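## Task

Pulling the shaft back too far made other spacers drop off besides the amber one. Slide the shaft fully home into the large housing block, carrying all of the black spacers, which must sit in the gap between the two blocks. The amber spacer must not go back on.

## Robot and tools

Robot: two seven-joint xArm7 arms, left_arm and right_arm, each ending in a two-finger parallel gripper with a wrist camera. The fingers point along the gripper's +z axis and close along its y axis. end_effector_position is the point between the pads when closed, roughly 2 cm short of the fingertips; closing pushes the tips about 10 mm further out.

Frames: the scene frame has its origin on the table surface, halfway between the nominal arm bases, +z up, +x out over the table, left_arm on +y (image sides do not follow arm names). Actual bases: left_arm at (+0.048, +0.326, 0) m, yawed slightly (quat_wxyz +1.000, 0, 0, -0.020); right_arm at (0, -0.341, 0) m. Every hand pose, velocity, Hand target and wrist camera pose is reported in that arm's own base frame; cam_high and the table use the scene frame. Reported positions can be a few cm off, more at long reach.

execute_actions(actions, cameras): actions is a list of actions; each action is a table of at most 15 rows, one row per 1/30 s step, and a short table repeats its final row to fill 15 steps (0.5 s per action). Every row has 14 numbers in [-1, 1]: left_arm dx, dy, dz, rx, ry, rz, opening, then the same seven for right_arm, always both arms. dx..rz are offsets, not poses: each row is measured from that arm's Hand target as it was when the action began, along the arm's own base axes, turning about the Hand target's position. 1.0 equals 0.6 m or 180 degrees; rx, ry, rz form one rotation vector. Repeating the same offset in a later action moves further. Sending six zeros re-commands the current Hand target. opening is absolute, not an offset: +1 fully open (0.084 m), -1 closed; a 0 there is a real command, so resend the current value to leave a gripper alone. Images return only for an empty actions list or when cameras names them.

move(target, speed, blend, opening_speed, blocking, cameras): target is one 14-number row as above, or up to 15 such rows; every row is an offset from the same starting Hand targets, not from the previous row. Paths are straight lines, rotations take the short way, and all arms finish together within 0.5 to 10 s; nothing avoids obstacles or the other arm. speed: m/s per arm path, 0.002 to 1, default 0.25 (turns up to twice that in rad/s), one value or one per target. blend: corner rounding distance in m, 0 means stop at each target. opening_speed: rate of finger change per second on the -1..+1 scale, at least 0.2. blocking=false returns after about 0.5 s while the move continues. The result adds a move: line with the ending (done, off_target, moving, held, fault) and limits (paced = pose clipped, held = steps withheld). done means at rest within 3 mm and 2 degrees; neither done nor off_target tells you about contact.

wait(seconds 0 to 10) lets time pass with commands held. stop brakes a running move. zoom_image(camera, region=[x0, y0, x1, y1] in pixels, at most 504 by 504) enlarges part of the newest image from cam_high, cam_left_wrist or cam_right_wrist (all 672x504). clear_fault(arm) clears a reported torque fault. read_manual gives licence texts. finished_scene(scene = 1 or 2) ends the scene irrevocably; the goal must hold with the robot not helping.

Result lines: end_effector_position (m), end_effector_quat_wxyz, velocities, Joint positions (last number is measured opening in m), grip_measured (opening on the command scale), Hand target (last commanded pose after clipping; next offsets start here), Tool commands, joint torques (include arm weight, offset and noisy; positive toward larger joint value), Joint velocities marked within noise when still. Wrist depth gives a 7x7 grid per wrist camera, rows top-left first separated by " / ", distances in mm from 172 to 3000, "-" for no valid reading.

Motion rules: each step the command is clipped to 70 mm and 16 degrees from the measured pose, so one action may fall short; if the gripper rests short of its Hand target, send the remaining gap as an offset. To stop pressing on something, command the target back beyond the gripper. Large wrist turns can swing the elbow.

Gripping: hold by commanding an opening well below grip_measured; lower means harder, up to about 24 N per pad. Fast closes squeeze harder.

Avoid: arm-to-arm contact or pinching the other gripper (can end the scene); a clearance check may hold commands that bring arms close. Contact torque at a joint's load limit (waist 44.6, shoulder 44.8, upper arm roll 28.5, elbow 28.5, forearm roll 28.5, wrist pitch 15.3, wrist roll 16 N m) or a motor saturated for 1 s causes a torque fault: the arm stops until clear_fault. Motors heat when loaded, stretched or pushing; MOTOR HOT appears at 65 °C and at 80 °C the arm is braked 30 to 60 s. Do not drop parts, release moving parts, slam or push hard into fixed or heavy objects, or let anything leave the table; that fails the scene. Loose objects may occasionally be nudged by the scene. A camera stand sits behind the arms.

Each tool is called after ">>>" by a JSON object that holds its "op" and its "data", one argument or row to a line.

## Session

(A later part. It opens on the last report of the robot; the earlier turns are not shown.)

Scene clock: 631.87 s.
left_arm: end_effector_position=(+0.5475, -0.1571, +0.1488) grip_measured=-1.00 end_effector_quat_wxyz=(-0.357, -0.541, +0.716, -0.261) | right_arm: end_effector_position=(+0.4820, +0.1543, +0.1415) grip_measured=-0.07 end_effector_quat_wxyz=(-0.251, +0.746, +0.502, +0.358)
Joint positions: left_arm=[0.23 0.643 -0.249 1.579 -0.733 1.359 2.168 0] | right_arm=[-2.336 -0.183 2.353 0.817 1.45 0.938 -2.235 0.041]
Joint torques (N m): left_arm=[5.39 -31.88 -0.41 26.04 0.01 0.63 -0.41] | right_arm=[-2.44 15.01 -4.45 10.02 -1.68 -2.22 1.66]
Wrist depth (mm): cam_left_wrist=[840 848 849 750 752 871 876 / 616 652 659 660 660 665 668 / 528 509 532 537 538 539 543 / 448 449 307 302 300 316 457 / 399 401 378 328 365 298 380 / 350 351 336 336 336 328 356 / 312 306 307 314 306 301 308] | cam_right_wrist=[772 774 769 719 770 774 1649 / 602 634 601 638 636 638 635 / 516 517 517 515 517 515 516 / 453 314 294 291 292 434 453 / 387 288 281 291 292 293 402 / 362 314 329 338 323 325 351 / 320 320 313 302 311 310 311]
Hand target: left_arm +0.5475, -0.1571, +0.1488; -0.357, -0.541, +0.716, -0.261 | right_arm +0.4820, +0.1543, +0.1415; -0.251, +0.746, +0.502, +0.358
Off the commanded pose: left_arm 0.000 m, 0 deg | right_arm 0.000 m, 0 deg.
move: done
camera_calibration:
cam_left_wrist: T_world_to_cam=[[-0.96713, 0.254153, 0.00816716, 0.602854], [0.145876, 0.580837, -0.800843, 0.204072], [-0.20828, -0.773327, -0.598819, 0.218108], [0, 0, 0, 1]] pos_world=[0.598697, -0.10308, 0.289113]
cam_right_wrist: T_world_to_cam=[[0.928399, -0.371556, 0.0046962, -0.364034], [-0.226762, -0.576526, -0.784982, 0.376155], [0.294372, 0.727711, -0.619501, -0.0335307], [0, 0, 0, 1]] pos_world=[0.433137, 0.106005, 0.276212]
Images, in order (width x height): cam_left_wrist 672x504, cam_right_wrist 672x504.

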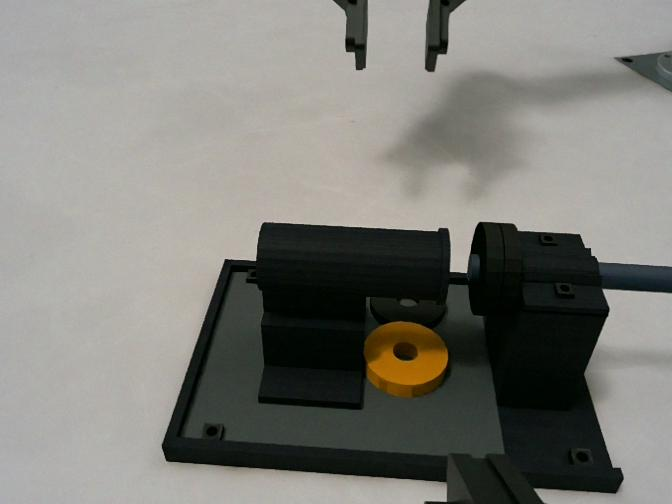

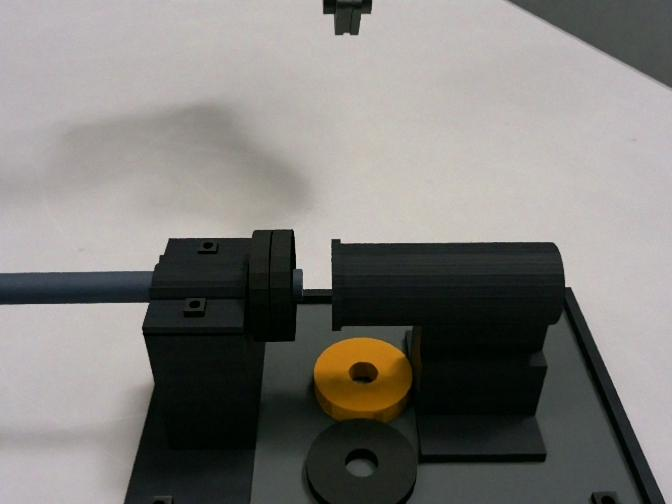

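>>> {"op": "move", "data": {
  "target": [
    [0,0,0,0,0,0,-1,0.0287,0.1207,-0.119,0,0,0,0.23],
    [0,0,0,0,0,0,-1,0.0523,0.1862,-0.170,0,0,0,0.23],
    [0,0,0,0,0,0,-1,0.0523,0.1862,-0.1828,0,0,0,0.23]
  ],
  "speed": [0.15,0.06,0.02]
}}

>>> {"op": "move", "data": {
  "target": [0,0,0,0,0,0,-1,0,0,0,0,0,0,-0.04],
  "opening_speed": 0.4,
  "cameras": ["cam_left_wrist"]
}}

Scene clock: 635.23 s.
left_arm: end_effector_position=(+0.5475, -0.1571, +0.1488) grip_measured=-1.00 end_effector_quat_wxyz=(-0.357, -0.541, +0.716, -0.261) | right_arm: end_effector_position=(+0.5135, +0.2663, +0.0326) grip_measured=+0.23 end_effector_quat_wxyz=(-0.252, +0.746, +0.502, +0.358)
Joint positions: left_arm=[0.23 0.643 -0.249 1.579 -0.733 1.359 2.168 0] | right_arm=[-2.307 -0.617 2.558 1.038 1.897 0.938 -2.374 0.054]
Joint torques (N m): left_arm=[4.94 -31.82 -0.54 26.15 -0.73 0.02 -0.27] | right_arm=[-5.16 -7.27 0.58 5.92 2.36 -6.8 -2.57]
Wrist depth (mm): cam_left_wrist=[840 845 856 406 398 876 877 / 617 655 656 390 390 665 669 / 531 509 511 388 382 516 543 / 448 448 307 302 300 314 456 / 400 401 377 328 367 298 379 / 350 351 336 335 336 327 356 / 312 306 307 314 307 301 309] | cam_right_wrist=[477 475 475 476 475 475 475 / 392 391 390 391 390 393 392 / - - - - - - - / - - - - - - - / - - - 226 227 - - / - - 198 211 196 190 - / - - 181 181 178 178 -]
Hand target: left_arm +0.5475, -0.1571, +0.1488; -0.357, -0.541, +0.716, -0.261 | right_arm +0.5134, +0.2660, +0.0319; -0.251, +0.746, +0.502, +0.358
Off the commanded pose: left_arm 0.000 m, 0 deg | right_arm 0.001 m, 0 deg.
move: done

Scene clock: 636.13 s.
left_arm: end_effector_position=(+0.5475, -0.1571, +0.1488) grip_measured=-1.00 end_effector_quat_wxyz=(-0.357, -0.541, +0.716, -0.261) | right_arm: end_effector_position=(+0.5135, +0.2662, +0.0325) grip_measured=+0.22 end_effector_quat_wxyz=(-0.252, +0.746, +0.502, +0.358)
Joint positions: left_arm=[0.23 0.643 -0.249 1.579 -0.733 1.359 2.168 0] | right_arm=[-2.307 -0.617 2.559 1.038 1.897 0.937 -2.375 0.053]
Joint torques (N m): left_arm=[5.09 -32.07 -0.34 25.92 -0.72 -0.12 -0.18] | right_arm=[-6.8 -6.33 -0.3 0.79 -1.6 -10.85 -2.71]
Wrist depth (mm): cam_left_wrist=[846 849 855 406 399 867 876 / 616 654 659 390 389 666 667 / 530 511 512 387 381 517 541 / 446 450 307 301 300 315 455 / 399 400 378 328 368 298 379 / 350 351 336 337 336 327 356 / 312 306 307 315 306 301 308] | cam_right_wrist=[474 475 476 474 475 475 476 / 391 392 392 391 391 392 392 / - - - - - - - / - - - - - - - / - - - 226 226 - - / - - 198 211 196 190 - / - - 181 181 179 178 -]
Hand target: left_arm +0.5475, -0.1571, +0.1488; -0.357, -0.541, +0.716, -0.261 | right_arm +0.5134, +0.2660, +0.0319; -0.251, +0.746, +0.502, +0.358
Off the commanded pose: left_arm 0.000 m, 0 deg | right_arm 0.001 m, 0 deg.
move: done
camera_calibration:
cam_left_wrist: T_world_to_cam=[[-0.96713, 0.254153, 0.00816716, 0.602854], [0.145876, 0.580837, -0.800843, 0.204072], [-0.20828, -0.773327, -0.598819, 0.218108], [0, 0, 0, 1]] pos_world=[0.598697, -0.10308, 0.289113]
Images, in order (width x height): cam_left_wrist 672x504.

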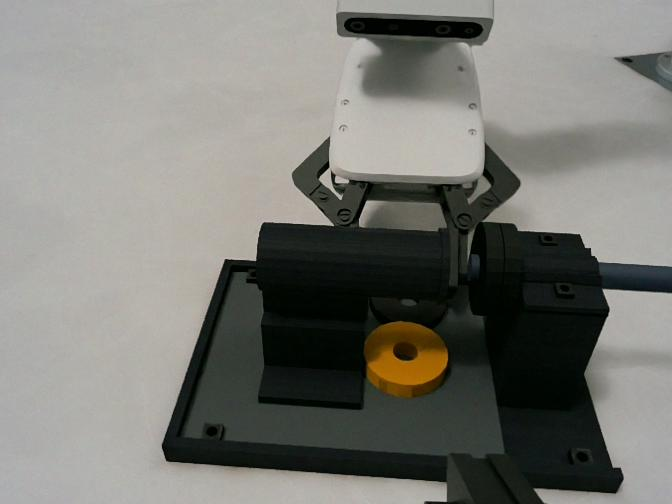

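>>> {"op": "move", "data": {
  "target": [
    [0,0,0,0,0,0,-1,-0.0012,-0.0031,0.003,0,0,0,0.23]
  ],
  "speed": 0.03
}}

>>> {"op": "move", "data": {
  "target": [0,0,0,0,0,0,-1,0,0,0,0,0,0,-0.04],
  "opening_speed": 0.4
}}

Scene clock: 637.13 s.
left_arm: end_effector_position=(+0.5475, -0.1571, +0.1488) grip_measured=-1.00 end_effector_quat_wxyz=(-0.357, -0.541, +0.716, -0.261) | right_arm: end_effector_position=(+0.5126, +0.2640, +0.0335) grip_measured=+0.22 end_effector_quat_wxyz=(-0.251, +0.746, +0.502, +0.358)
Joint positions: left_arm=[0.23 0.643 -0.249 1.579 -0.733 1.359 2.168 0] | right_arm=[-2.307 -0.611 2.556 1.032 1.891 0.937 -2.375 0.054]
Joint torques (N m): left_arm=[5.24 -32.2 -0.52 25.92 -0.87 -0.12 -0.13] | right_arm=[-10.17 10.24 -11.21 -1.34 -3.7 -6.48 -0.03]
Wrist depth (mm): cam_left_wrist=[842 848 853 406 398 870 878 / 616 655 656 392 390 667 673 / 529 509 511 400 384 516 545 / 446 450 307 302 300 315 457 / 400 400 377 328 368 298 380 / 351 351 335 336 337 327 356 / 312 307 307 315 307 301 308] | cam_right_wrist=[474 475 473 474 474 474 474 / 391 391 390 391 391 391 390 / - - - - - - - / - - - - - - - / - - - 226 227 - - / - - 204 204 197 190 - / - - 181 181 175 179 174]
Hand target: left_arm +0.5475, -0.1571, +0.1488; -0.357, -0.541, +0.716, -0.261 | right_arm +0.5127, +0.2641, +0.0337; -0.251, +0.746, +0.502, +0.358
Off the commanded pose: left_arm 0.000 m, 0 deg | right_arm 0.000 m, 0 deg.
move: done

Scene clock: 638.03 s.
left_arm: end_effector_position=(+0.5475, -0.1571, +0.1488) grip_measured=-1.00 end_effector_quat_wxyz=(-0.357, -0.541, +0.716, -0.261) | right_arm: end_effector_position=(+0.5126, +0.2642, +0.0338) grip_measured=+0.01 end_effector_quat_wxyz=(-0.252, +0.746, +0.502, +0.358)
Joint positions: left_arm=[0.23 0.643 -0.249 1.579 -0.733 1.359 2.168 0] | right_arm=[-2.307 -0.611 2.556 1.032 1.891 0.938 -2.374 0.045]
Joint torques (N m): left_arm=[5.57 -31.62 -0.6 26.12 -1.05 -0.23 -0.11] | right_arm=[-12.66 -1.5 -11.63 5.97 2.34 -10.6 0.28]
Wrist depth (mm): cam_left_wrist=[848 851 853 406 398 869 872 / 619 655 657 391 389 669 664 / 532 511 512 394 383 516 542 / 446 450 307 301 301 315 455 / 400 400 378 328 364 298 380 / 350 352 335 336 337 327 356 / 312 306 307 315 307 301 308] | cam_right_wrist=[478 479 479 477 476 477 478 / 394 392 393 393 392 394 393 / - - - - - - - / - - - - - - - / - - - 228 228 - - / - - 205 212 198 192 - / - - 187 182 175 180 172]
Hand target: left_arm +0.5475, -0.1571, +0.1488; -0.357, -0.541, +0.716, -0.261 | right_arm +0.5127, +0.2641, +0.0337; -0.251, +0.746, +0.502, +0.358
Off the commanded pose: left_arm 0.000 m, 0 deg | right_arm 0.000 m, 0 deg.
move: done

>>> {"op": "move", "data": {
  "target": [0,0,0,0,0,0,-1,0,0,0,0,0,0,0.26]
}}

>>> {"op": "move", "data": {
  "target": [
    [0,0,0,0,0,0,-1,0,0,0.015,0,0,0,0.26],
    [0,0,0,0,0,0,-1,-0.0003,0.0063,0.012,0,0,0,0.26],
    [0,0,0,0,0,0,-1,-0.0003,0.0063,-0.001,0,0,0,0.26]
  ],
  "speed": 0.03
}}

>>> {"op": "move", "data": {
  "target": [0,0,0,0,0,0,-1,0,0,0,0,0,0,-0.02],
  "opening_speed": 0.4
}}

Scene clock: 639.00 s.
left_arm: end_effector_position=(+0.5475, -0.1571, +0.1488) grip_measured=-1.00 end_effector_quat_wxyz=(-0.357, -0.541, +0.716, -0.261) | right_arm: end_effector_position=(+0.5126, +0.2640, +0.0335) grip_measured=+0.25 end_effector_quat_wxyz=(-0.251, +0.746, +0.502, +0.358)
Joint positions: left_arm=[0.23 0.643 -0.249 1.579 -0.733 1.359 2.168 0] | right_arm=[-2.308 -0.611 2.557 1.032 1.891 0.937 -2.374 0.055]
Joint torques (N m): left_arm=[4.36 -32.22 -0.58 26.17 -0.96 -0.4 -0.11] | right_arm=[-3.77 20.58 -5.19 13.71 -1.78 2.13 -0.42]
Wrist depth (mm): cam_left_wrist=[843 843 849 408 401 867 874 / 617 652 655 392 391 665 669 / 530 509 512 396 388 517 542 / 448 450 307 301 300 315 456 / 399 400 378 328 367 297 379 / 350 351 336 335 337 327 356 / 312 306 306 314 308 302 309] | cam_right_wrist=[467 468 467 468 467 468 467 / 385 386 386 386 386 385 387 / - - - - - - - / - - - - - - - / - - - 224 224 - - / - - 203 201 195 189 - / - - 180 179 177 180 173]
Hand target: left_arm +0.5475, -0.1571, +0.1488; -0.357, -0.541, +0.716, -0.261 | right_arm +0.5127, +0.2641, +0.0337; -0.251, +0.746, +0.502, +0.358
Off the commanded pose: left_arm 0.000 m, 0 deg | right_arm 0.000 m, 0 deg.
move: done

Scene clock: 640.57 s.
left_arm: end_effector_position=(+0.5475, -0.1571, +0.1488) grip_measured=-1.00 end_effector_quat_wxyz=(-0.357, -0.541, +0.716, -0.261) | right_arm: end_effector_position=(+0.5125, +0.2679, +0.0331) grip_measured=+0.25 end_effector_quat_wxyz=(-0.251, +0.746, +0.502, +0.358)
Joint positions: left_arm=[0.23 0.643 -0.249 1.579 -0.733 1.359 2.168 0] | right_arm=[-2.303 -0.613 2.561 1.036 1.897 0.932 -2.373 0.055]
Joint torques (N m): left_arm=[4.53 -32.02 -0.07 26.06 -0.73 -0.73 -0.12] | right_arm=[-5.74 11.08 -4.97 13.7 2.94 2.14 -1.29]
Wrist depth (mm): cam_left_wrist=[839 847 856 402 397 863 871 / 617 654 657 391 389 665 669 / 529 508 509 395 384 516 541 / 448 450 307 302 300 315 455 / 398 400 376 328 368 298 380 / 351 352 335 334 336 327 356 / 312 306 307 314 307 301 309] | cam_right_wrist=[467 467 465 467 467 467 468 / 388 385 386 386 387 386 386 / - - - - - - - / - - - - - - - / - - - 224 224 - - / - - 203 209 195 189 - / - - 185 179 172 177 -]
Hand target: left_arm +0.5475, -0.1571, +0.1488; -0.357, -0.541, +0.716, -0.261 | right_arm +0.5125, +0.2679, +0.0331; -0.251, +0.746, +0.502, +0.358
Off the commanded pose: left_arm 0.000 m, 0 deg | right_arm 0.000 m, 0 deg.
move: done

Scene clock: 641.50 s.
left_arm: end_effector_position=(+0.5475, -0.1571, +0.1488) grip_measured=-1.00 end_effector_quat_wxyz=(-0.357, -0.541, +0.716, -0.261) | right_arm: end_effector_position=(+0.5125, +0.2679, +0.0331) grip_measured=-0.03 end_effector_quat_wxyz=(-0.251, +0.746, +0.502, +0.358)
Joint positions: left_arm=[0.23 0.643 -0.249 1.579 -0.733 1.359 2.168 0] | right_arm=[-2.303 -0.614 2.561 1.036 1.897 0.932 -2.373 0.043]
Joint torques (N m): left_arm=[4.57 -32.1 -0.17 25.96 -0.84 -0.7 0.16] | right_arm=[-5.96 11.06 -4.88 13.71 3 2.15 -1.42]
Wrist depth (mm): cam_left_wrist=[843 848 854 403 397 875 877 / 616 656 660 393 389 667 669 / 529 509 514 391 382 518 541 / 447 449 307 302 300 314 456 / 400 401 378 328 365 297 381 / 350 351 336 336 337 327 356 / 311 307 306 314 307 301 308] | cam_right_wrist=[470 467 467 468 467 467 467 / 386 384 387 385 386 386 386 / - - - - - - - / - - - - - - - / - - - 224 224 - - / - - 203 209 195 188 - / - - 185 179 172 177 -]
Hand target: left_arm +0.5475, -0.1571, +0.1488; -0.357, -0.541, +0.716, -0.261 | right_arm +0.5125, +0.2679, +0.0331; -0.251, +0.746, +0.502, +0.358
Off the commanded pose: left_arm 0.000 m, 0 deg | right_arm 0.000 m, 0 deg.
move: done

>>> {"op": "move", "data": {
  "target": [
    [0,0,0,0,0,0,-1,0,0,0.0,0,0,0,0.26],
    [0,0,0,0,0,0,-1,0,0,0.025,0,0,0,0.26],
    [0,0,0,0,0,0,-1,-0.06,-0.15,0.1,0,0,0,0.26]
  ],
  "speed": [0.05,0.05,0.15],
  "cameras": ["cam_right_wrist"]
}}

>>> {"op": "zoom_image", "data": {
  "camera": "cam_right_wrist",
  "region": [240, 300, 480, 504]
}}

Scene clock: 644.13 s.
left_arm: end_effector_position=(+0.5475, -0.1571, +0.1488) grip_measured=-1.00 end_effector_quat_wxyz=(-0.357, -0.541, +0.716, -0.261) | right_arm: end_effector_position=(+0.4765, +0.1779, +0.0931) grip_measured=+0.25 end_effector_quat_wxyz=(-0.251, +0.746, +0.502, +0.358)
Joint positions: left_arm=[0.23 0.643 -0.249 1.579 -0.733 1.359 2.168 0] | right_arm=[-2.335 -0.321 2.413 0.814 1.635 0.957 -2.363 0.055]
Joint torques (N m): left_arm=[3.99 -32.29 -0.27 26 -1.09 -1.2 0.26] | right_arm=[0.21 16.94 -6.04 8.6 -1.56 -1.87 1.45]
Wrist depth (mm): cam_left_wrist=[846 845 850 435 423 811 875 / 618 654 657 594 630 667 669 / 530 508 533 535 539 541 543 / 446 448 306 301 300 315 456 / 400 402 378 329 364 298 380 / 349 352 336 336 337 327 356 / 312 307 306 314 307 301 308] | cam_right_wrist=[640 634 638 637 636 638 639 / 526 526 528 525 497 526 527 / 427 261 260 252 244 244 406 / 358 243 236 251 244 245 336 / 333 253 248 309 304 271 309 / 299 281 272 283 283 279 280 / 264 257 257 255 255 254 255]
Hand target: left_arm +0.5475, -0.1571, +0.1488; -0.357, -0.541, +0.716, -0.261 | right_arm +0.4765, +0.1779, +0.0931; -0.251, +0.746, +0.502, +0.358
Off the commanded pose: left_arm 0.000 m, 0 deg | right_arm 0.000 m, 0 deg.
move: done
camera_calibration:
cam_right_wrist: T_world_to_cam=[[0.92836, -0.371651, 0.00477507, -0.34992], [-0.226774, -0.57655, -0.784961, 0.350445], [0.294485, 0.727643, -0.619527, -0.0791646], [0, 0, 0, 1]] pos_world=[0.427637, 0.129605, 0.227712]
Images, in order (width x height): cam_right_wrist 672x504.

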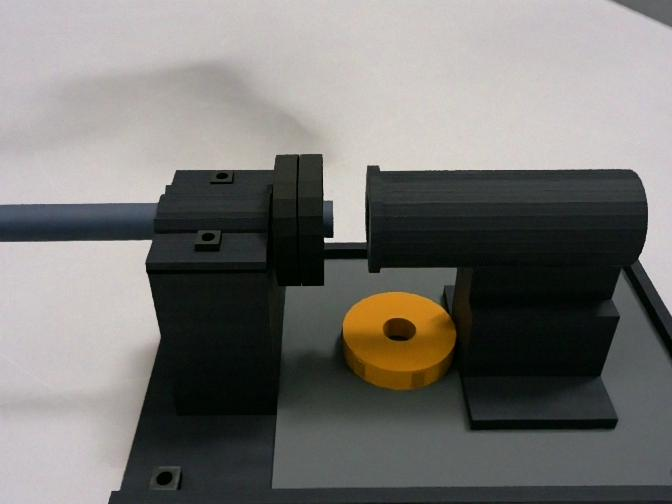

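Scaled by 2.100 from the camera's 672x504 image, which has a finer 960x720 frame.

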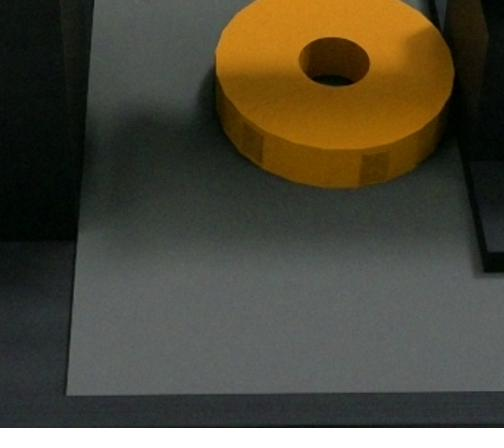

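>>> {"op": "wait", "data": {
  "seconds": 0.1,
  "cameras": ["all"]
}}

>>> {"op": "zoom_image", "data": {
  "camera": "cam_high",
  "region": [260, 220, 440, 370]
}}

>>> {"op": "zoom_image", "data": {
  "camera": "cam_left_wrist",
  "region": [240, 60, 500, 320]
}}

Scene clock: 644.40 s.
left_arm: end_effector_position=(+0.5475, -0.1571, +0.1488) grip_measured=-1.00 end_effector_quat_wxyz=(-0.357, -0.541, +0.716, -0.261) | right_arm: end_effector_position=(+0.4765, +0.1778, +0.0931) grip_measured=+0.25 end_effector_quat_wxyz=(-0.251, +0.746, +0.502, +0.358)
Joint positions: left_arm=[0.23 0.643 -0.249 1.579 -0.733 1.359 2.168 0] | right_arm=[-2.335 -0.321 2.413 0.814 1.635 0.957 -2.363 0.055]
Joint torques (N m): left_arm=[3.97 -31.81 -0.24 26.01 -0.83 -1.22 0.21] | right_arm=[4.24 16.37 -6.1 8.58 -1.69 -1.79 1.56]
Wrist depth (mm): cam_left_wrist=[841 845 846 435 421 808 876 / 619 651 655 591 626 664 671 / 530 509 534 535 536 540 541 / 447 450 307 302 300 314 457 / 400 400 377 328 363 297 379 / 350 351 335 336 336 328 357 / 312 307 306 314 306 301 308] | cam_right_wrist=[638 635 634 638 635 636 637 / 526 525 524 525 495 528 526 / 426 261 248 252 244 244 406 / 359 243 235 253 245 246 336 / 332 253 249 309 304 271 309 / 299 281 273 283 283 279 280 / 263 257 257 254 255 254 255]
Hand target: left_arm +0.5475, -0.1571, +0.1488; -0.357, -0.541, +0.716, -0.261 | right_arm +0.4765, +0.1779, +0.0931; -0.251, +0.746, +0.502, +0.358
Tool commands: left_gripper/opening=-1.0 right_gripper/opening=+0.26
Off the commanded pose: left_arm 0.000 m, 0 deg | right_arm 0.000 m, 0 deg.
wait: 0.10 s; at rest from the start
camera_calibration:
cam_left_wrist: T_world_to_cam=[[-0.96713, 0.254153, 0.00816716, 0.602854], [0.145876, 0.580837, -0.800843, 0.204072], [-0.20828, -0.773327, -0.598819, 0.218108], [0, 0, 0, 1]] pos_world=[0.598697, -0.10308, 0.289113]
cam_right_wrist: T_world_to_cam=[[0.928301, -0.371799, 0.00477985, -0.349877], [-0.226895, -0.576598, -0.784891, 0.350487], [0.294578, 0.72753, -0.619616, -0.0791691], [0, 0, 0, 1]] pos_world=[0.427636, 0.129604, 0.227712]

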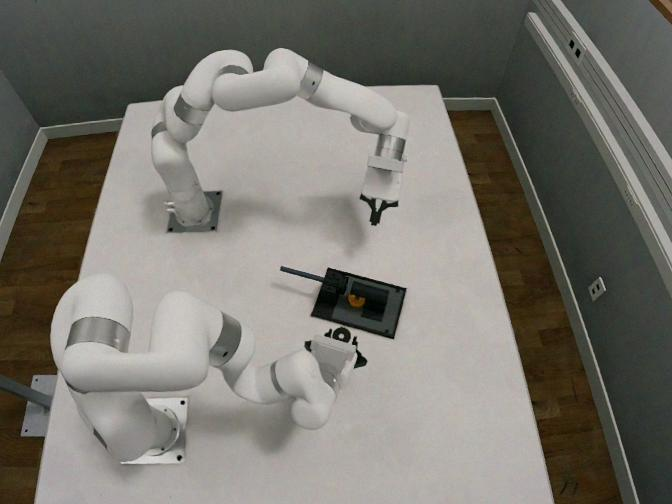

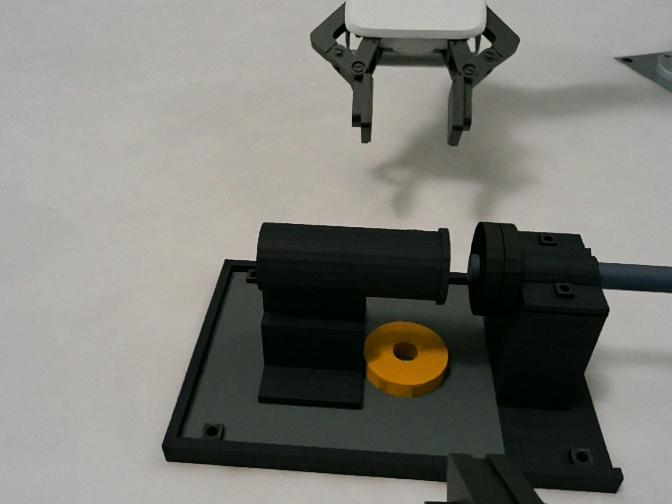

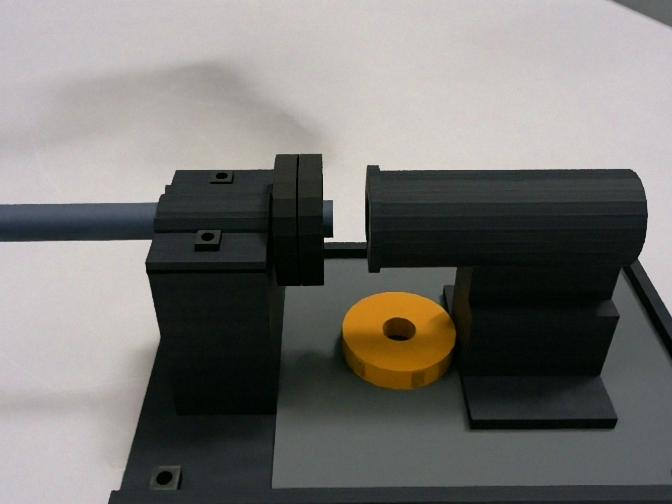

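Scaled by 2.800 from the camera's 672x504 image, which has a finer 960x720 frame.

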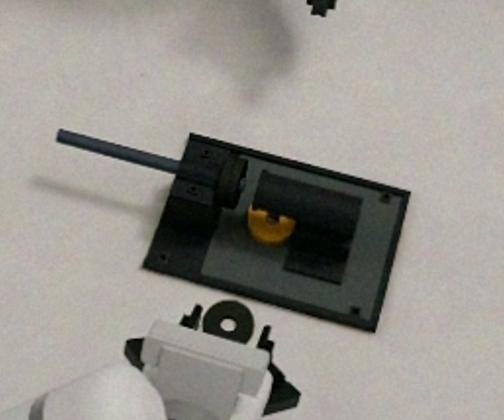

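Scaled by 1.938 from the camera's 672x504 image, which has a finer 960x720 frame.

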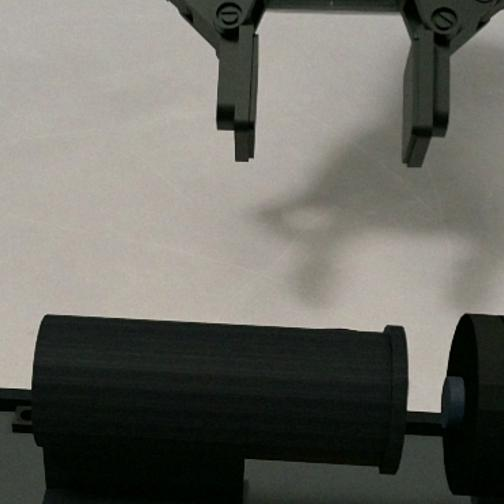

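>>> {"op": "move", "data": {
  "target": [0,0,0,0,0,0,-1,-0.07,-0.06,-0.08,0,0,0,0.26],
  "speed": 0.05,
  "cameras": ["cam_high","cam_left_wrist"]
}}

>>> {"op": "zoom_image", "data": {
  "camera": "cam_high",
  "region": [260, 300, 380, 420]
}}

>>> {"op": "zoom_image", "data": {
  "camera": "cam_left_wrist",
  "region": [280, 0, 560, 240]
}}

Scene clock: 646.60 s.
left_arm: end_effector_position=(+0.5475, -0.1571, +0.1488) grip_measured=-1.00 end_effector_quat_wxyz=(-0.357, -0.541, +0.716, -0.261) | right_arm: end_effector_position=(+0.4345, +0.1419, +0.0451) grip_measured=+0.25 end_effector_quat_wxyz=(-0.251, +0.746, +0.502, +0.358)
Joint positions: left_arm=[0.23 0.643 -0.249 1.579 -0.733 1.359 2.168 0] | right_arm=[-2.402 -0.376 2.404 0.695 1.705 1.038 -2.562 0.055]
Joint torques (N m): left_arm=[3.91 -31.73 -0.39 25.93 -0.67 -1.12 0.14] | right_arm=[-5.86 6.02 -6.52 6.49 3.04 2.13 -1.25]
Wrist depth (mm): cam_left_wrist=[840 848 850 854 490 805 877 / 614 654 656 624 502 630 670 / 531 511 535 534 517 541 541 / 447 449 307 302 300 315 456 / 400 400 377 328 366 298 380 / 350 351 335 336 336 328 355 / 312 306 307 314 306 302 309] | cam_right_wrist=[263 262 261 245 252 252 253 / 417 394 253 257 362 273 275 / 337 337 270 308 301 292 292 / 295 296 282 283 282 279 279 / 262 262 252 252 252 252 253 / 229 237 229 237 228 229 236 / 209 209 209 209 209 209 209]
Hand target: left_arm +0.5475, -0.1571, +0.1488; -0.357, -0.541, +0.716, -0.261 | right_arm +0.4345, +0.1419, +0.0451; -0.251, +0.746, +0.502, +0.358
Off the commanded pose: left_arm 0.000 m, 0 deg | right_arm 0.000 m, 0 deg.
move: done
camera_calibration:
cam_left_wrist: T_world_to_cam=[[-0.96713, 0.254153, 0.00816716, 0.602854], [0.145876, 0.580837, -0.800843, 0.204072], [-0.20828, -0.773327, -0.598819, 0.218108], [0, 0, 0, 1]] pos_world=[0.598697, -0.10308, 0.289113]
Images, in order (width x height): cam_high 672x504, cam_left_wrist 672x504.

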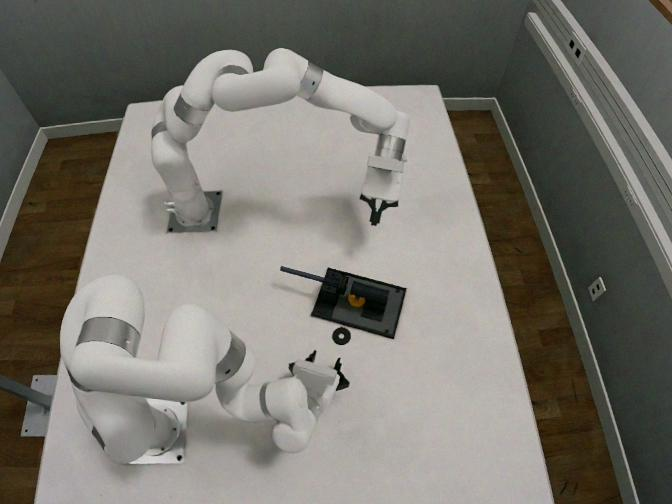

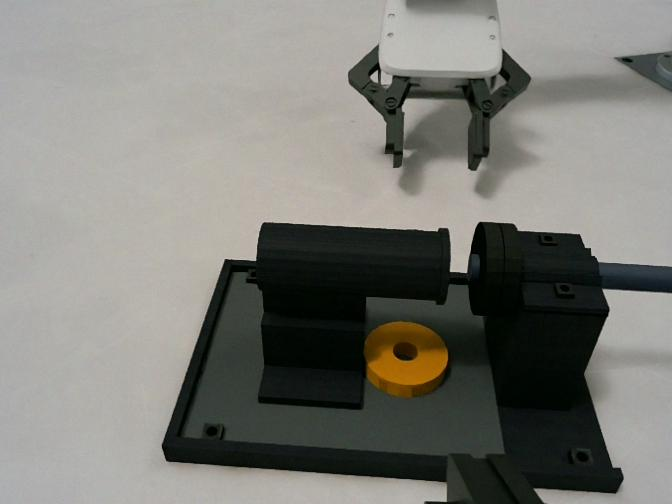

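Scaled by 4.200 from the camera's 672x504 image, which has a finer 960x720 frame.

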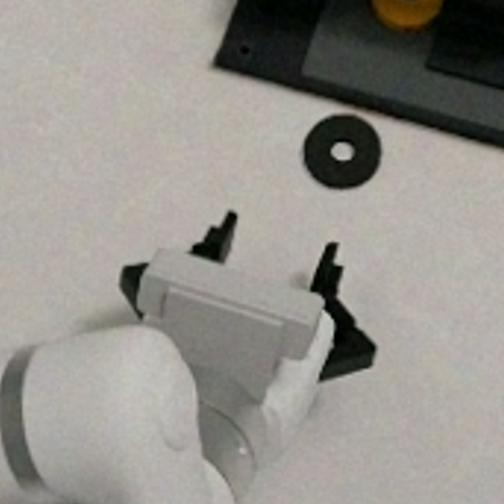

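Scaled by 1.800 from the camera's 672x504 image, which has a finer 960x720 frame.

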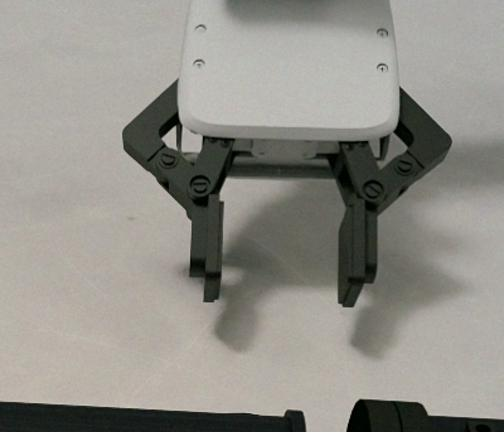

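>>> {"op": "move", "data": {
  "target": [0,0,0,0,0,0,-1,-0.04,-0.08,0.1,0,0,0,0.22],
  "speed": 0.15,
  "cameras": ["cam_right_wrist"]
}}

Scene clock: 647.83 s.
left_arm: end_effector_position=(+0.5475, -0.1571, +0.1488) grip_measured=-1.00 end_effector_quat_wxyz=(-0.357, -0.541, +0.716, -0.261) | right_arm: end_effector_position=(+0.4105, +0.0939, +0.1051) grip_measured=+0.21 end_effector_quat_wxyz=(-0.251, +0.746, +0.502, +0.358)
Joint positions: left_arm=[0.23 0.643 -0.249 1.579 -0.733 1.359 2.168 0] | right_arm=[-2.406 -0.063 2.27 0.591 1.384 0.942 -2.425 0.053]
Joint torques (N m): left_arm=[4.01 -32.33 -0.43 25.59 -0.76 -1.12 0.15] | right_arm=[5.68 12.16 -2.45 8.36 -1.74 -1.66 1.53]
Wrist depth (mm): cam_left_wrist=[845 848 851 799 753 806 875 / 616 654 655 658 660 669 670 / 528 508 535 535 536 540 543 / 448 448 307 301 300 314 457 / 400 402 377 328 364 298 381 / 350 352 336 336 337 327 357 / 312 306 306 315 307 301 308] | cam_right_wrist=[673 672 675 670 671 675 667 / 555 552 496 331 332 333 496 / 449 450 430 335 434 356 429 / 394 394 378 365 378 364 374 / 350 350 338 332 333 335 335 / 315 314 315 305 296 316 315 / 278 278 279 278 279 278 278]
Hand target: left_arm +0.5475, -0.1571, +0.1488; -0.357, -0.541, +0.716, -0.261 | right_arm +0.4105, +0.0939, +0.1051; -0.251, +0.746, +0.502, +0.358
Off the commanded pose: left_arm 0.000 m, 0 deg | right_arm 0.000 m, 0 deg.
move: done
camera_calibration:
cam_right_wrist: T_world_to_cam=[[0.92836, -0.371651, 0.00477476, -0.319925], [-0.226797, -0.576608, -0.784911, 0.296467], [0.294466, 0.727598, -0.61959, 0.00885156], [0, 0, 0, 1]] pos_world=[0.361637, 0.0456045, 0.239712]
Images, in order (width x height): cam_right_wrist 672x504.

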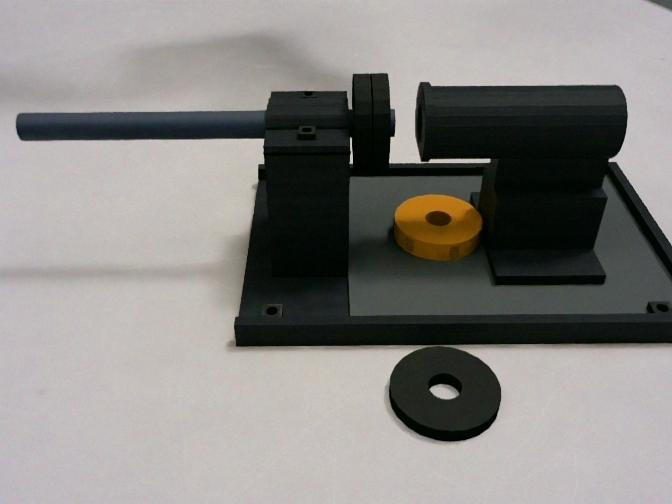

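>>> {"op": "move", "data": {
  "target": [
    [0,0,0,0,0,0,-1,0.09,0.12,-0.07,0,0,0,0.24],
    [0,0,0,0,0,0,-1,0.117,0.1972,-0.118,0,0,0,0.24],
    [0,0,0,0,0,0,-1,0.117,0.1972,-0.127,0,0,0,0.24]
  ],
  "speed": [0.15,0.06,0.02],
  "cameras": ["cam_right_wrist","cam_left_wrist"]
}}

>>> {"op": "zoom_image", "data": {
  "camera": "cam_left_wrist",
  "region": [300, 60, 520, 260]
}}

Scene clock: 651.07 s.
left_arm: end_effector_position=(+0.5475, -0.1571, +0.1488) grip_measured=-1.00 end_effector_quat_wxyz=(-0.357, -0.541, +0.716, -0.261) | right_arm: end_effector_position=(+0.4807, +0.2122, +0.0289) grip_measured=+0.23 end_effector_quat_wxyz=(-0.251, +0.746, +0.502, +0.358)
Joint positions: left_arm=[0.23 0.643 -0.249 1.579 -0.733 1.359 2.168 0] | right_arm=[-2.345 -0.538 2.506 0.883 1.857 0.999 -2.479 0.054]
Joint torques (N m): left_arm=[3.57 -32.18 -0.86 25.72 -0.81 -1.18 0.38] | right_arm=[-6.17 9.19 -4.27 12.85 3.13 2.14 -1.47]
Wrist depth (mm): cam_left_wrist=[840 844 853 793 444 869 872 / 616 652 656 442 434 664 665 / 530 511 533 491 493 518 542 / 448 450 307 302 299 315 455 / 400 401 378 327 365 298 380 / 351 351 336 335 337 327 357 / 312 306 306 313 307 301 309] | cam_right_wrist=[459 456 196 493 183 183 183 / 188 178 178 186 175 178 178 / - 178 178 278 291 206 202 / 268 187 192 255 237 209 204 / 238 201 202 227 218 218 214 / 215 207 207 204 204 203 203 / 188 177 178 179 179 180 180]
Hand target: left_arm +0.5475, -0.1571, +0.1488; -0.357, -0.541, +0.716, -0.261 | right_arm +0.4807, +0.2122, +0.0289; -0.251, +0.746, +0.502, +0.358
Off the commanded pose: left_arm 0.000 m, 0 deg | right_arm 0.000 m, 0 deg.
move: done
camera_calibration:
cam_left_wrist: T_world_to_cam=[[-0.96713, 0.254153, 0.00816716, 0.602854], [0.145876, 0.580837, -0.800843, 0.204072], [-0.20828, -0.773327, -0.598819, 0.218108], [0, 0, 0, 1]] pos_world=[0.598697, -0.10308, 0.289113]
cam_right_wrist: T_world_to_cam=[[0.928369, -0.37163, 0.00480472, -0.34074], [-0.226762, -0.576622, -0.784911, 0.320835], [0.294467, 0.727597, -0.61959, -0.14518], [0, 0, 0, 1]] pos_world=[0.431837, 0.164005, 0.163512]
Images, in order (width x height): cam_left_wrist 672x504, cam_right_wrist 672x504.

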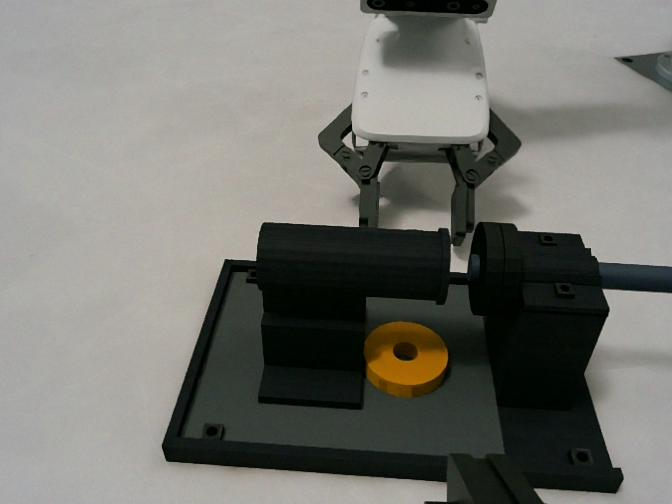

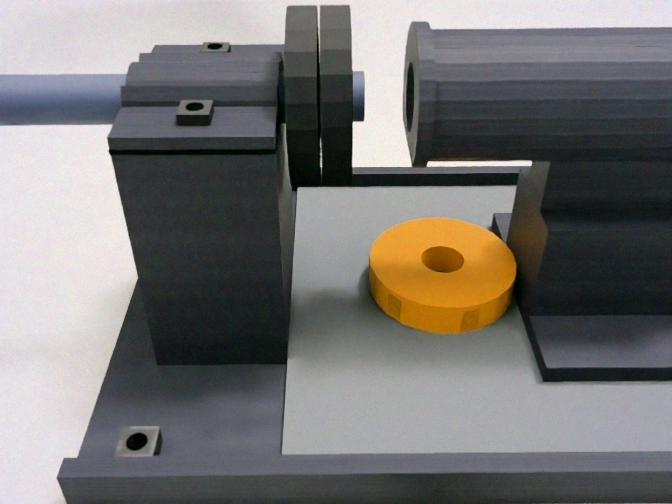

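Scaled by 2.291 from the camera's 672x504 image, which has a finer 960x720 frame.

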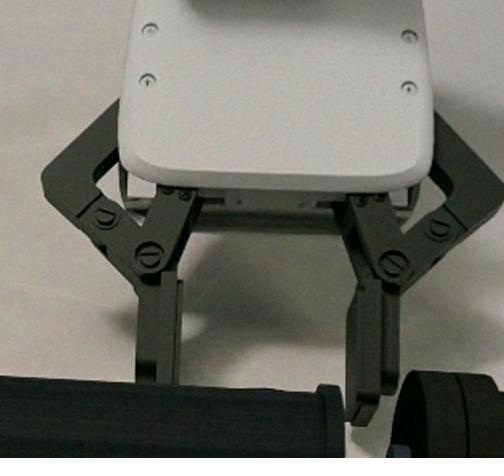

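>>> {"op": "move", "data": {
  "target": [0,0,0,0,0,0,-1,0,0,-0.004,0,0,0,0.24],
  "speed": 0.02
}}

>>> {"op": "move", "data": {
  "target": [0,0,0,0,0,0,-1,0,0,0,0,0,0,-0.03],
  "opening_speed": 0.4
}}

Scene clock: 651.87 s.
left_arm: end_effector_position=(+0.5475, -0.1571, +0.1488) grip_measured=-1.00 end_effector_quat_wxyz=(-0.357, -0.541, +0.716, -0.261) | right_arm: end_effector_position=(+0.4807, +0.2122, +0.0265) grip_measured=+0.23 end_effector_quat_wxyz=(-0.251, +0.746, +0.502, +0.358)
Joint positions: left_arm=[0.23 0.643 -0.249 1.579 -0.733 1.359 2.168 0] | right_arm=[-2.347 -0.546 2.509 0.885 1.862 1.002 -2.484 0.054]
Joint torques (N m): left_arm=[3.47 -31.95 -1.31 26.21 -0.76 -1.2 0.45] | right_arm=[-6.14 8.95 -4.41 12.88 2.91 2.26 -1.41]
Wrist depth (mm): cam_left_wrist=[845 844 855 798 446 871 874 / 616 654 657 446 436 665 667 / 528 511 536 509 491 517 540 / 447 449 307 302 300 315 454 / 399 400 376 328 364 298 379 / 350 352 336 336 336 327 356 / 312 306 307 315 307 302 308] | cam_right_wrist=[485 187 186 173 177 178 178 / 184 181 181 173 175 177 177 / - 178 178 287 287 204 202 / 264 187 192 252 236 208 204 / 235 207 202 224 215 215 214 / 212 204 204 201 201 200 200 / 187 176 176 176 176 176 176]
Hand target: left_arm +0.5475, -0.1571, +0.1488; -0.357, -0.541, +0.716, -0.261 | right_arm +0.4807, +0.2122, +0.0265; -0.251, +0.746, +0.502, +0.358
Off the commanded pose: left_arm 0.000 m, 0 deg | right_arm 0.000 m, 0 deg.
move: done

Scene clock: 652.77 s.
left_arm: end_effector_position=(+0.5475, -0.1571, +0.1488) grip_measured=-1.00 end_effector_quat_wxyz=(-0.357, -0.541, +0.716, -0.261) | right_arm: end_effector_position=(+0.4807, +0.2122, +0.0265) grip_measured=+0.04 end_effector_quat_wxyz=(-0.251, +0.746, +0.502, +0.358)
Joint positions: left_arm=[0.23 0.643 -0.249 1.579 -0.733 1.359 2.168 0] | right_arm=[-2.347 -0.546 2.509 0.885 1.862 1.002 -2.484 0.046]
Joint torques (N m): left_arm=[3.78 -31.76 -1.29 25.79 -0.63 -1.28 0.35] | right_arm=[-4.02 8.99 -4.26 10.78 2.6 1.72 -1.38]
Wrist depth (mm): cam_left_wrist=[839 845 853 798 446 871 875 / 617 653 651 444 436 667 669 / 528 509 534 489 492 517 540 / 448 450 307 301 299 314 456 / 400 400 377 328 364 298 379 / 351 352 334 335 337 328 357 / 312 307 307 314 306 301 309] | cam_right_wrist=[484 187 186 173 177 178 178 / 184 181 181 174 175 177 178 / - 178 178 287 286 204 202 / 264 187 191 251 235 209 204 / 235 206 201 223 216 216 214 / 212 204 204 201 201 200 200 / 187 176 176 176 176 176 176]
Hand target: left_arm +0.5475, -0.1571, +0.1488; -0.357, -0.541, +0.716, -0.261 | right_arm +0.4807, +0.2122, +0.0265; -0.251, +0.746, +0.502, +0.358
Off the commanded pose: left_arm 0.000 m, 0 deg | right_arm 0.000 m, 0 deg.
move: done

>>> {"op": "move", "data": {
  "target": [0,0,0,0,0,0,-1,0,0,0,0,0,0,0.24]
}}

>>> {"op": "move", "data": {
  "target": [0,0,0,0,0,0,-1,-0.0024,-0.0062,-0.002,0,0,0,0.24],
  "speed": 0.03
}}

>>> {"op": "move", "data": {
  "target": [0,0,0,0,0,0,-1,0,0,0,0,0,0,-0.01],
  "opening_speed": 0.4
}}

Scene clock: 653.43 s.
left_arm: end_effector_position=(+0.5475, -0.1571, +0.1488) grip_measured=-1.00 end_effector_quat_wxyz=(-0.357, -0.541, +0.716, -0.261) | right_arm: end_effector_position=(+0.4807, +0.2122, +0.0265) grip_measured=+0.23 end_effector_quat_wxyz=(-0.251, +0.746, +0.502, +0.358)
Joint positions: left_arm=[0.23 0.643 -0.249 1.579 -0.733 1.359 2.168 0] | right_arm=[-2.347 -0.546 2.509 0.885 1.862 1.002 -2.484 0.054]
Joint torques (N m): left_arm=[3.08 -31.7 -1.34 25.69 -0.59 -1.22 0.41] | right_arm=[-2.2 10.09 -5.39 7.99 1.83 0.92 -1.24]
Wrist depth (mm): cam_left_wrist=[840 847 855 799 447 870 875 / 617 652 653 446 437 668 669 / 529 509 534 511 492 518 542 / 447 449 307 302 300 315 456 / 399 400 378 328 365 298 379 / 350 351 336 336 336 327 356 / 311 306 306 315 306 301 309] | cam_right_wrist=[486 186 186 173 178 177 178 / 184 181 181 173 175 178 178 / - 178 178 287 286 204 202 / 264 187 192 251 236 209 204 / 235 206 202 223 216 215 214 / 212 204 204 201 201 200 200 / 187 176 176 176 176 176 175]
Hand target: left_arm +0.5475, -0.1571, +0.1488; -0.357, -0.541, +0.716, -0.261 | right_arm +0.4807, +0.2122, +0.0265; -0.251, +0.746, +0.502, +0.358
Off the commanded pose: left_arm 0.000 m, 0 deg | right_arm 0.000 m, 0 deg.
move: done

Scene clock: 654.13 s.
left_arm: end_effector_position=(+0.5475, -0.1571, +0.1488) grip_measured=-1.00 end_effector_quat_wxyz=(-0.357, -0.541, +0.716, -0.261) | right_arm: end_effector_position=(+0.4792, +0.2085, +0.0253) grip_measured=+0.23 end_effector_quat_wxyz=(-0.251, +0.746, +0.502, +0.358)
Joint positions: left_arm=[0.23 0.643 -0.249 1.579 -0.733 1.359 2.168 0] | right_arm=[-2.352 -0.546 2.506 0.879 1.86 1.008 -2.491 0.054]
Joint torques (N m): left_arm=[3.1 -32.35 -1.39 25.53 -0.41 -1.2 0.48] | right_arm=[-5.82 9.26 -8.05 6.74 -1.54 2.35 -1.38]
Wrist depth (mm): cam_left_wrist=[844 848 847 798 450 869 874 / 620 654 655 449 439 667 672 / 531 510 534 489 492 519 542 / 449 449 306 302 300 314 456 / 399 401 377 328 366 297 380 / 351 351 335 335 337 327 356 / 312 307 307 314 307 301 308] | cam_right_wrist=[483 212 185 190 178 178 178 / 188 179 179 179 179 182 182 / - 179 183 285 285 206 202 / 262 191 192 249 231 213 209 / 233 216 206 222 217 219 213 / 203 202 202 199 199 199 193 / 180 178 178 179 179 180 180]
Hand target: left_arm +0.5475, -0.1571, +0.1488; -0.357, -0.541, +0.716, -0.261 | right_arm +0.4792, +0.2085, +0.0253; -0.251, +0.746, +0.502, +0.358
Off the commanded pose: left_arm 0.000 m, 0 deg | right_arm 0.000 m, 0 deg.
move: done

Scene clock: 654.97 s.
left_arm: end_effector_position=(+0.5475, -0.1571, +0.1488) grip_measured=-1.00 end_effector_quat_wxyz=(-0.357, -0.541, +0.716, -0.261) | right_arm: end_effector_position=(+0.4792, +0.2085, +0.0253) grip_measured=+0.00 end_effector_quat_wxyz=(-0.251, +0.746, +0.502, +0.358)
Joint positions: left_arm=[0.23 0.643 -0.249 1.579 -0.733 1.359 2.168 0] | right_arm=[-2.352 -0.546 2.506 0.879 1.86 1.008 -2.491 0.044]
Joint torques (N m): left_arm=[3 -31.85 -1.55 25.61 -0.77 -1.07 0.55] | right_arm=[-4.35 8.94 -7.07 6.7 -1.43 1.47 -1.35]
Wrist depth (mm): cam_left_wrist=[843 853 857 800 450 867 877 / 618 655 656 458 441 669 670 / 530 508 535 491 493 515 544 / 448 448 307 302 300 315 456 / 399 400 378 328 365 298 380 / 349 352 336 336 336 328 356 / 312 306 306 314 307 301 308] | cam_right_wrist=[481 213 185 191 178 178 178 / 188 179 179 179 179 182 183 / - 179 183 285 285 206 202 / 262 192 193 249 231 214 209 / 233 216 207 222 217 219 212 / 203 202 202 200 199 199 193 / 180 178 179 179 180 180 180]
Hand target: left_arm +0.5475, -0.1571, +0.1488; -0.357, -0.541, +0.716, -0.261 | right_arm +0.4792, +0.2085, +0.0253; -0.251, +0.746, +0.502, +0.358
Off the commanded pose: left_arm 0.000 m, 0 deg | right_arm 0.000 m, 0 deg.
move: done

>>> {"op": "move", "data": {
  "target": [0,0,0,0,0,0,-1,0,0,0,0,0,0,0.24]
}}

>>> {"op": "move", "data": {
  "target": [0,0,0,0,0,0,-1,0.0053,0.014,0.0005,0,0,0,0.24],
  "speed": 0.03
}}

>>> {"op": "move", "data": {
  "target": [0,0,0,0,0,0,-1,0,0,0,0,0,0,0.03],
  "opening_speed": 0.4
}}

Scene clock: 655.60 s.
left_arm: end_effector_position=(+0.5475, -0.1571, +0.1488) grip_measured=-1.00 end_effector_quat_wxyz=(-0.357, -0.541, +0.716, -0.261) | right_arm: end_effector_position=(+0.4792, +0.2085, +0.0253) grip_measured=+0.23 end_effector_quat_wxyz=(-0.251, +0.746, +0.502, +0.358)
Joint positions: left_arm=[0.23 0.643 -0.249 1.579 -0.733 1.359 2.168 0] | right_arm=[-2.352 -0.546 2.506 0.879 1.86 1.008 -2.491 0.054]
Joint torques (N m): left_arm=[2.87 -32.25 -1.91 25.73 -0.75 -1.19 0.59] | right_arm=[-0.97 9.87 -6.58 7.58 -0.95 0.47 -1.17]
Wrist depth (mm): cam_left_wrist=[841 850 848 794 449 869 876 / 615 654 657 449 440 662 665 / 529 509 534 492 491 515 542 / 446 450 307 302 300 314 457 / 400 400 379 328 364 297 380 / 351 351 336 336 337 327 356 / 312 306 305 315 307 301 307] | cam_right_wrist=[482 212 184 190 178 178 178 / 188 179 179 179 180 182 182 / - 179 183 285 285 206 202 / 261 192 192 249 231 214 209 / 234 216 207 222 217 219 213 / 203 202 202 200 199 199 193 / 180 178 179 179 179 180 180]
Hand target: left_arm +0.5475, -0.1571, +0.1488; -0.357, -0.541, +0.716, -0.261 | right_arm +0.4792, +0.2085, +0.0253; -0.251, +0.746, +0.502, +0.358
Off the commanded pose: left_arm 0.000 m, 0 deg | right_arm 0.000 m, 0 deg.
move: done

Scene clock: 656.37 s.
left_arm: end_effector_position=(+0.5475, -0.1571, +0.1488) grip_measured=-1.00 end_effector_quat_wxyz=(-0.357, -0.541, +0.716, -0.261) | right_arm: end_effector_position=(+0.4824, +0.2169, +0.0256) grip_measured=+0.23 end_effector_quat_wxyz=(-0.251, +0.746, +0.502, +0.358)
Joint positions: left_arm=[0.23 0.643 -0.249 1.579 -0.733 1.359 2.168 0] | right_arm=[-2.343 -0.553 2.515 0.895 1.87 0.997 -2.48 0.054]
Joint torques (N m): left_arm=[3.33 -32.31 -1.85 25.53 -0.41 -1.17 0.55] | right_arm=[5.71 9.46 -4.44 12.84 3.22 -1.55 1.51]
Wrist depth (mm): cam_left_wrist=[847 846 852 801 444 865 869 / 616 651 654 444 435 668 669 / 530 509 535 491 491 516 543 / 448 448 306 302 300 315 455 / 399 402 377 328 364 298 380 / 350 352 335 335 337 328 356 / 312 307 307 314 306 301 308] | cam_right_wrist=[483 - 447 - 481 482 174 / 181 177 177 - 174 177 177 / - 172 173 275 285 200 196 / 262 181 185 249 231 222 198 / 233 195 195 222 214 214 208 / 204 203 203 200 200 198 199 / 186 179 184 182 182 182 182]
Hand target: left_arm +0.5475, -0.1571, +0.1488; -0.357, -0.541, +0.716, -0.261 | right_arm +0.4824, +0.2169, +0.0256; -0.251, +0.746, +0.502, +0.358
Off the commanded pose: left_arm 0.000 m, 0 deg | right_arm 0.000 m, 0 deg.
move: done

Scene clock: 657.10 s.
left_arm: end_effector_position=(+0.5475, -0.1571, +0.1488) grip_measured=-1.00 end_effector_quat_wxyz=(-0.357, -0.541, +0.716, -0.261) | right_arm: end_effector_position=(+0.4824, +0.2169, +0.0256) grip_measured=+0.08 end_effector_quat_wxyz=(-0.251, +0.746, +0.502, +0.358)
Joint positions: left_arm=[0.23 0.643 -0.249 1.579 -0.733 1.359 2.168 0] | right_arm=[-2.343 -0.553 2.515 0.895 1.87 0.997 -2.48 0.047]
Joint torques (N m): left_arm=[2.46 -32.07 -1.66 25.31 -0.56 -1.31 0.68] | right_arm=[5.75 9.4 -4.57 10.81 2.36 -1.54 1.35]
Wrist depth (mm): cam_left_wrist=[847 847 855 796 443 871 871 / 619 652 660 442 434 666 666 / 527 510 533 490 477 515 543 / 446 448 307 301 300 315 455 / 400 401 378 328 364 298 380 / 350 351 335 336 336 327 356 / 312 306 307 314 307 300 309] | cam_right_wrist=[484 - 449 - 483 482 174 / 181 177 177 - 174 177 177 / - 172 173 272 284 200 196 / 263 180 185 249 232 222 197 / 233 194 195 222 214 214 208 / 204 203 203 200 200 198 198 / 186 179 184 182 182 182 182]
Hand target: left_arm +0.5475, -0.1571, +0.1488; -0.357, -0.541, +0.716, -0.261 | right_arm +0.4824, +0.2169, +0.0256; -0.251, +0.746, +0.502, +0.358
Off the commanded pose: left_arm 0.000 m, 0 deg | right_arm 0.000 m, 0 deg.
move: done

>>> {"op": "move", "data": {
  "target": [
    [0,0,0,0,0,0,-1,0,0,0.1,0,0,0,-0.06],
    [0,0,0,0,0,0,-1,-0.03,0,0.23,0,0,0,-0.06]
  ],
  "speed": [0.06,0.15],
  "cameras": ["cam_left_wrist","cam_high"]
}}

Scene clock: 660.20 s.
left_arm: end_effector_position=(+0.5475, -0.1571, +0.1488) grip_measured=-1.00 end_effector_quat_wxyz=(-0.357, -0.541, +0.716, -0.261) | right_arm: end_effector_position=(+0.4644, +0.2169, +0.1635) grip_measured=+0.07 end_effector_quat_wxyz=(-0.251, +0.746, +0.502, +0.358)
Joint positions: left_arm=[0.23 0.643 -0.249 1.579 -0.733 1.359 2.168 0] | right_arm=[-2.208 -0.069 2.422 0.777 1.474 0.759 -2.136 0.047]
Joint torques (N m): left_arm=[2.97 -31.92 -2.18 25.19 -0.49 -1.25 0.66] | right_arm=[5.77 14.57 0.84 10.48 -1.57 -2.07 1.38]
Wrist depth (mm): cam_left_wrist=[839 845 852 854 368 759 878 / 616 654 656 626 625 634 667 / 528 509 535 536 537 540 541 / 447 449 306 301 300 314 455 / 398 401 379 328 364 298 380 / 351 351 335 335 336 327 356 / 312 306 306 315 307 301 308] | cam_right_wrist=[831 829 831 778 373 831 1749 / 649 685 685 647 650 683 687 / 554 556 558 556 556 558 556 / 490 488 486 489 488 486 486 / 434 433 435 433 434 434 433 / 389 269 269 263 263 258 263 / 346 345 256 257 323 283 283]
Hand target: left_arm +0.5475, -0.1571, +0.1488; -0.357, -0.541, +0.716, -0.261 | right_arm +0.4644, +0.2169, +0.1636; -0.251, +0.746, +0.502, +0.358
Off the commanded pose: left_arm 0.000 m, 0 deg | right_arm 0.000 m, 0 deg.
move: done
camera_calibration:
cam_left_wrist: T_world_to_cam=[[-0.96713, 0.254153, 0.00816716, 0.602854], [0.145876, 0.580837, -0.800843, 0.204072], [-0.20828, -0.773327, -0.598819, 0.218108], [0, 0, 0, 1]] pos_world=[0.598697, -0.10308, 0.289113]
Images, in order (width x height): cam_high 672x504, cam_left_wrist 672x504.

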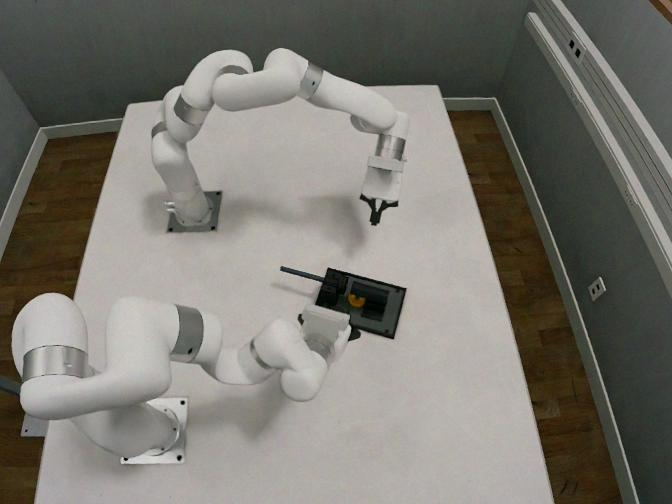

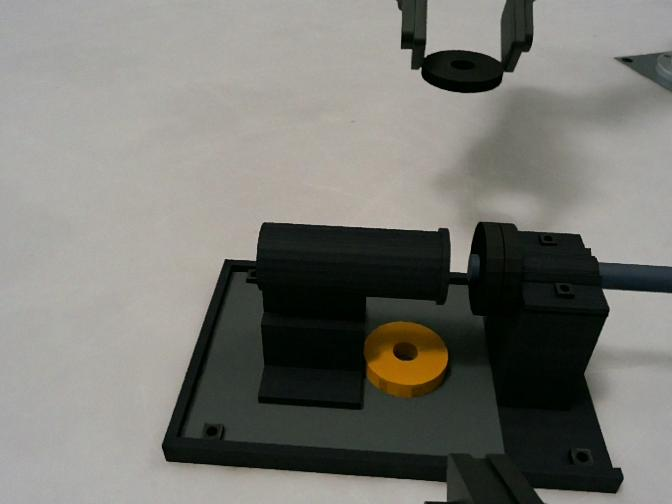

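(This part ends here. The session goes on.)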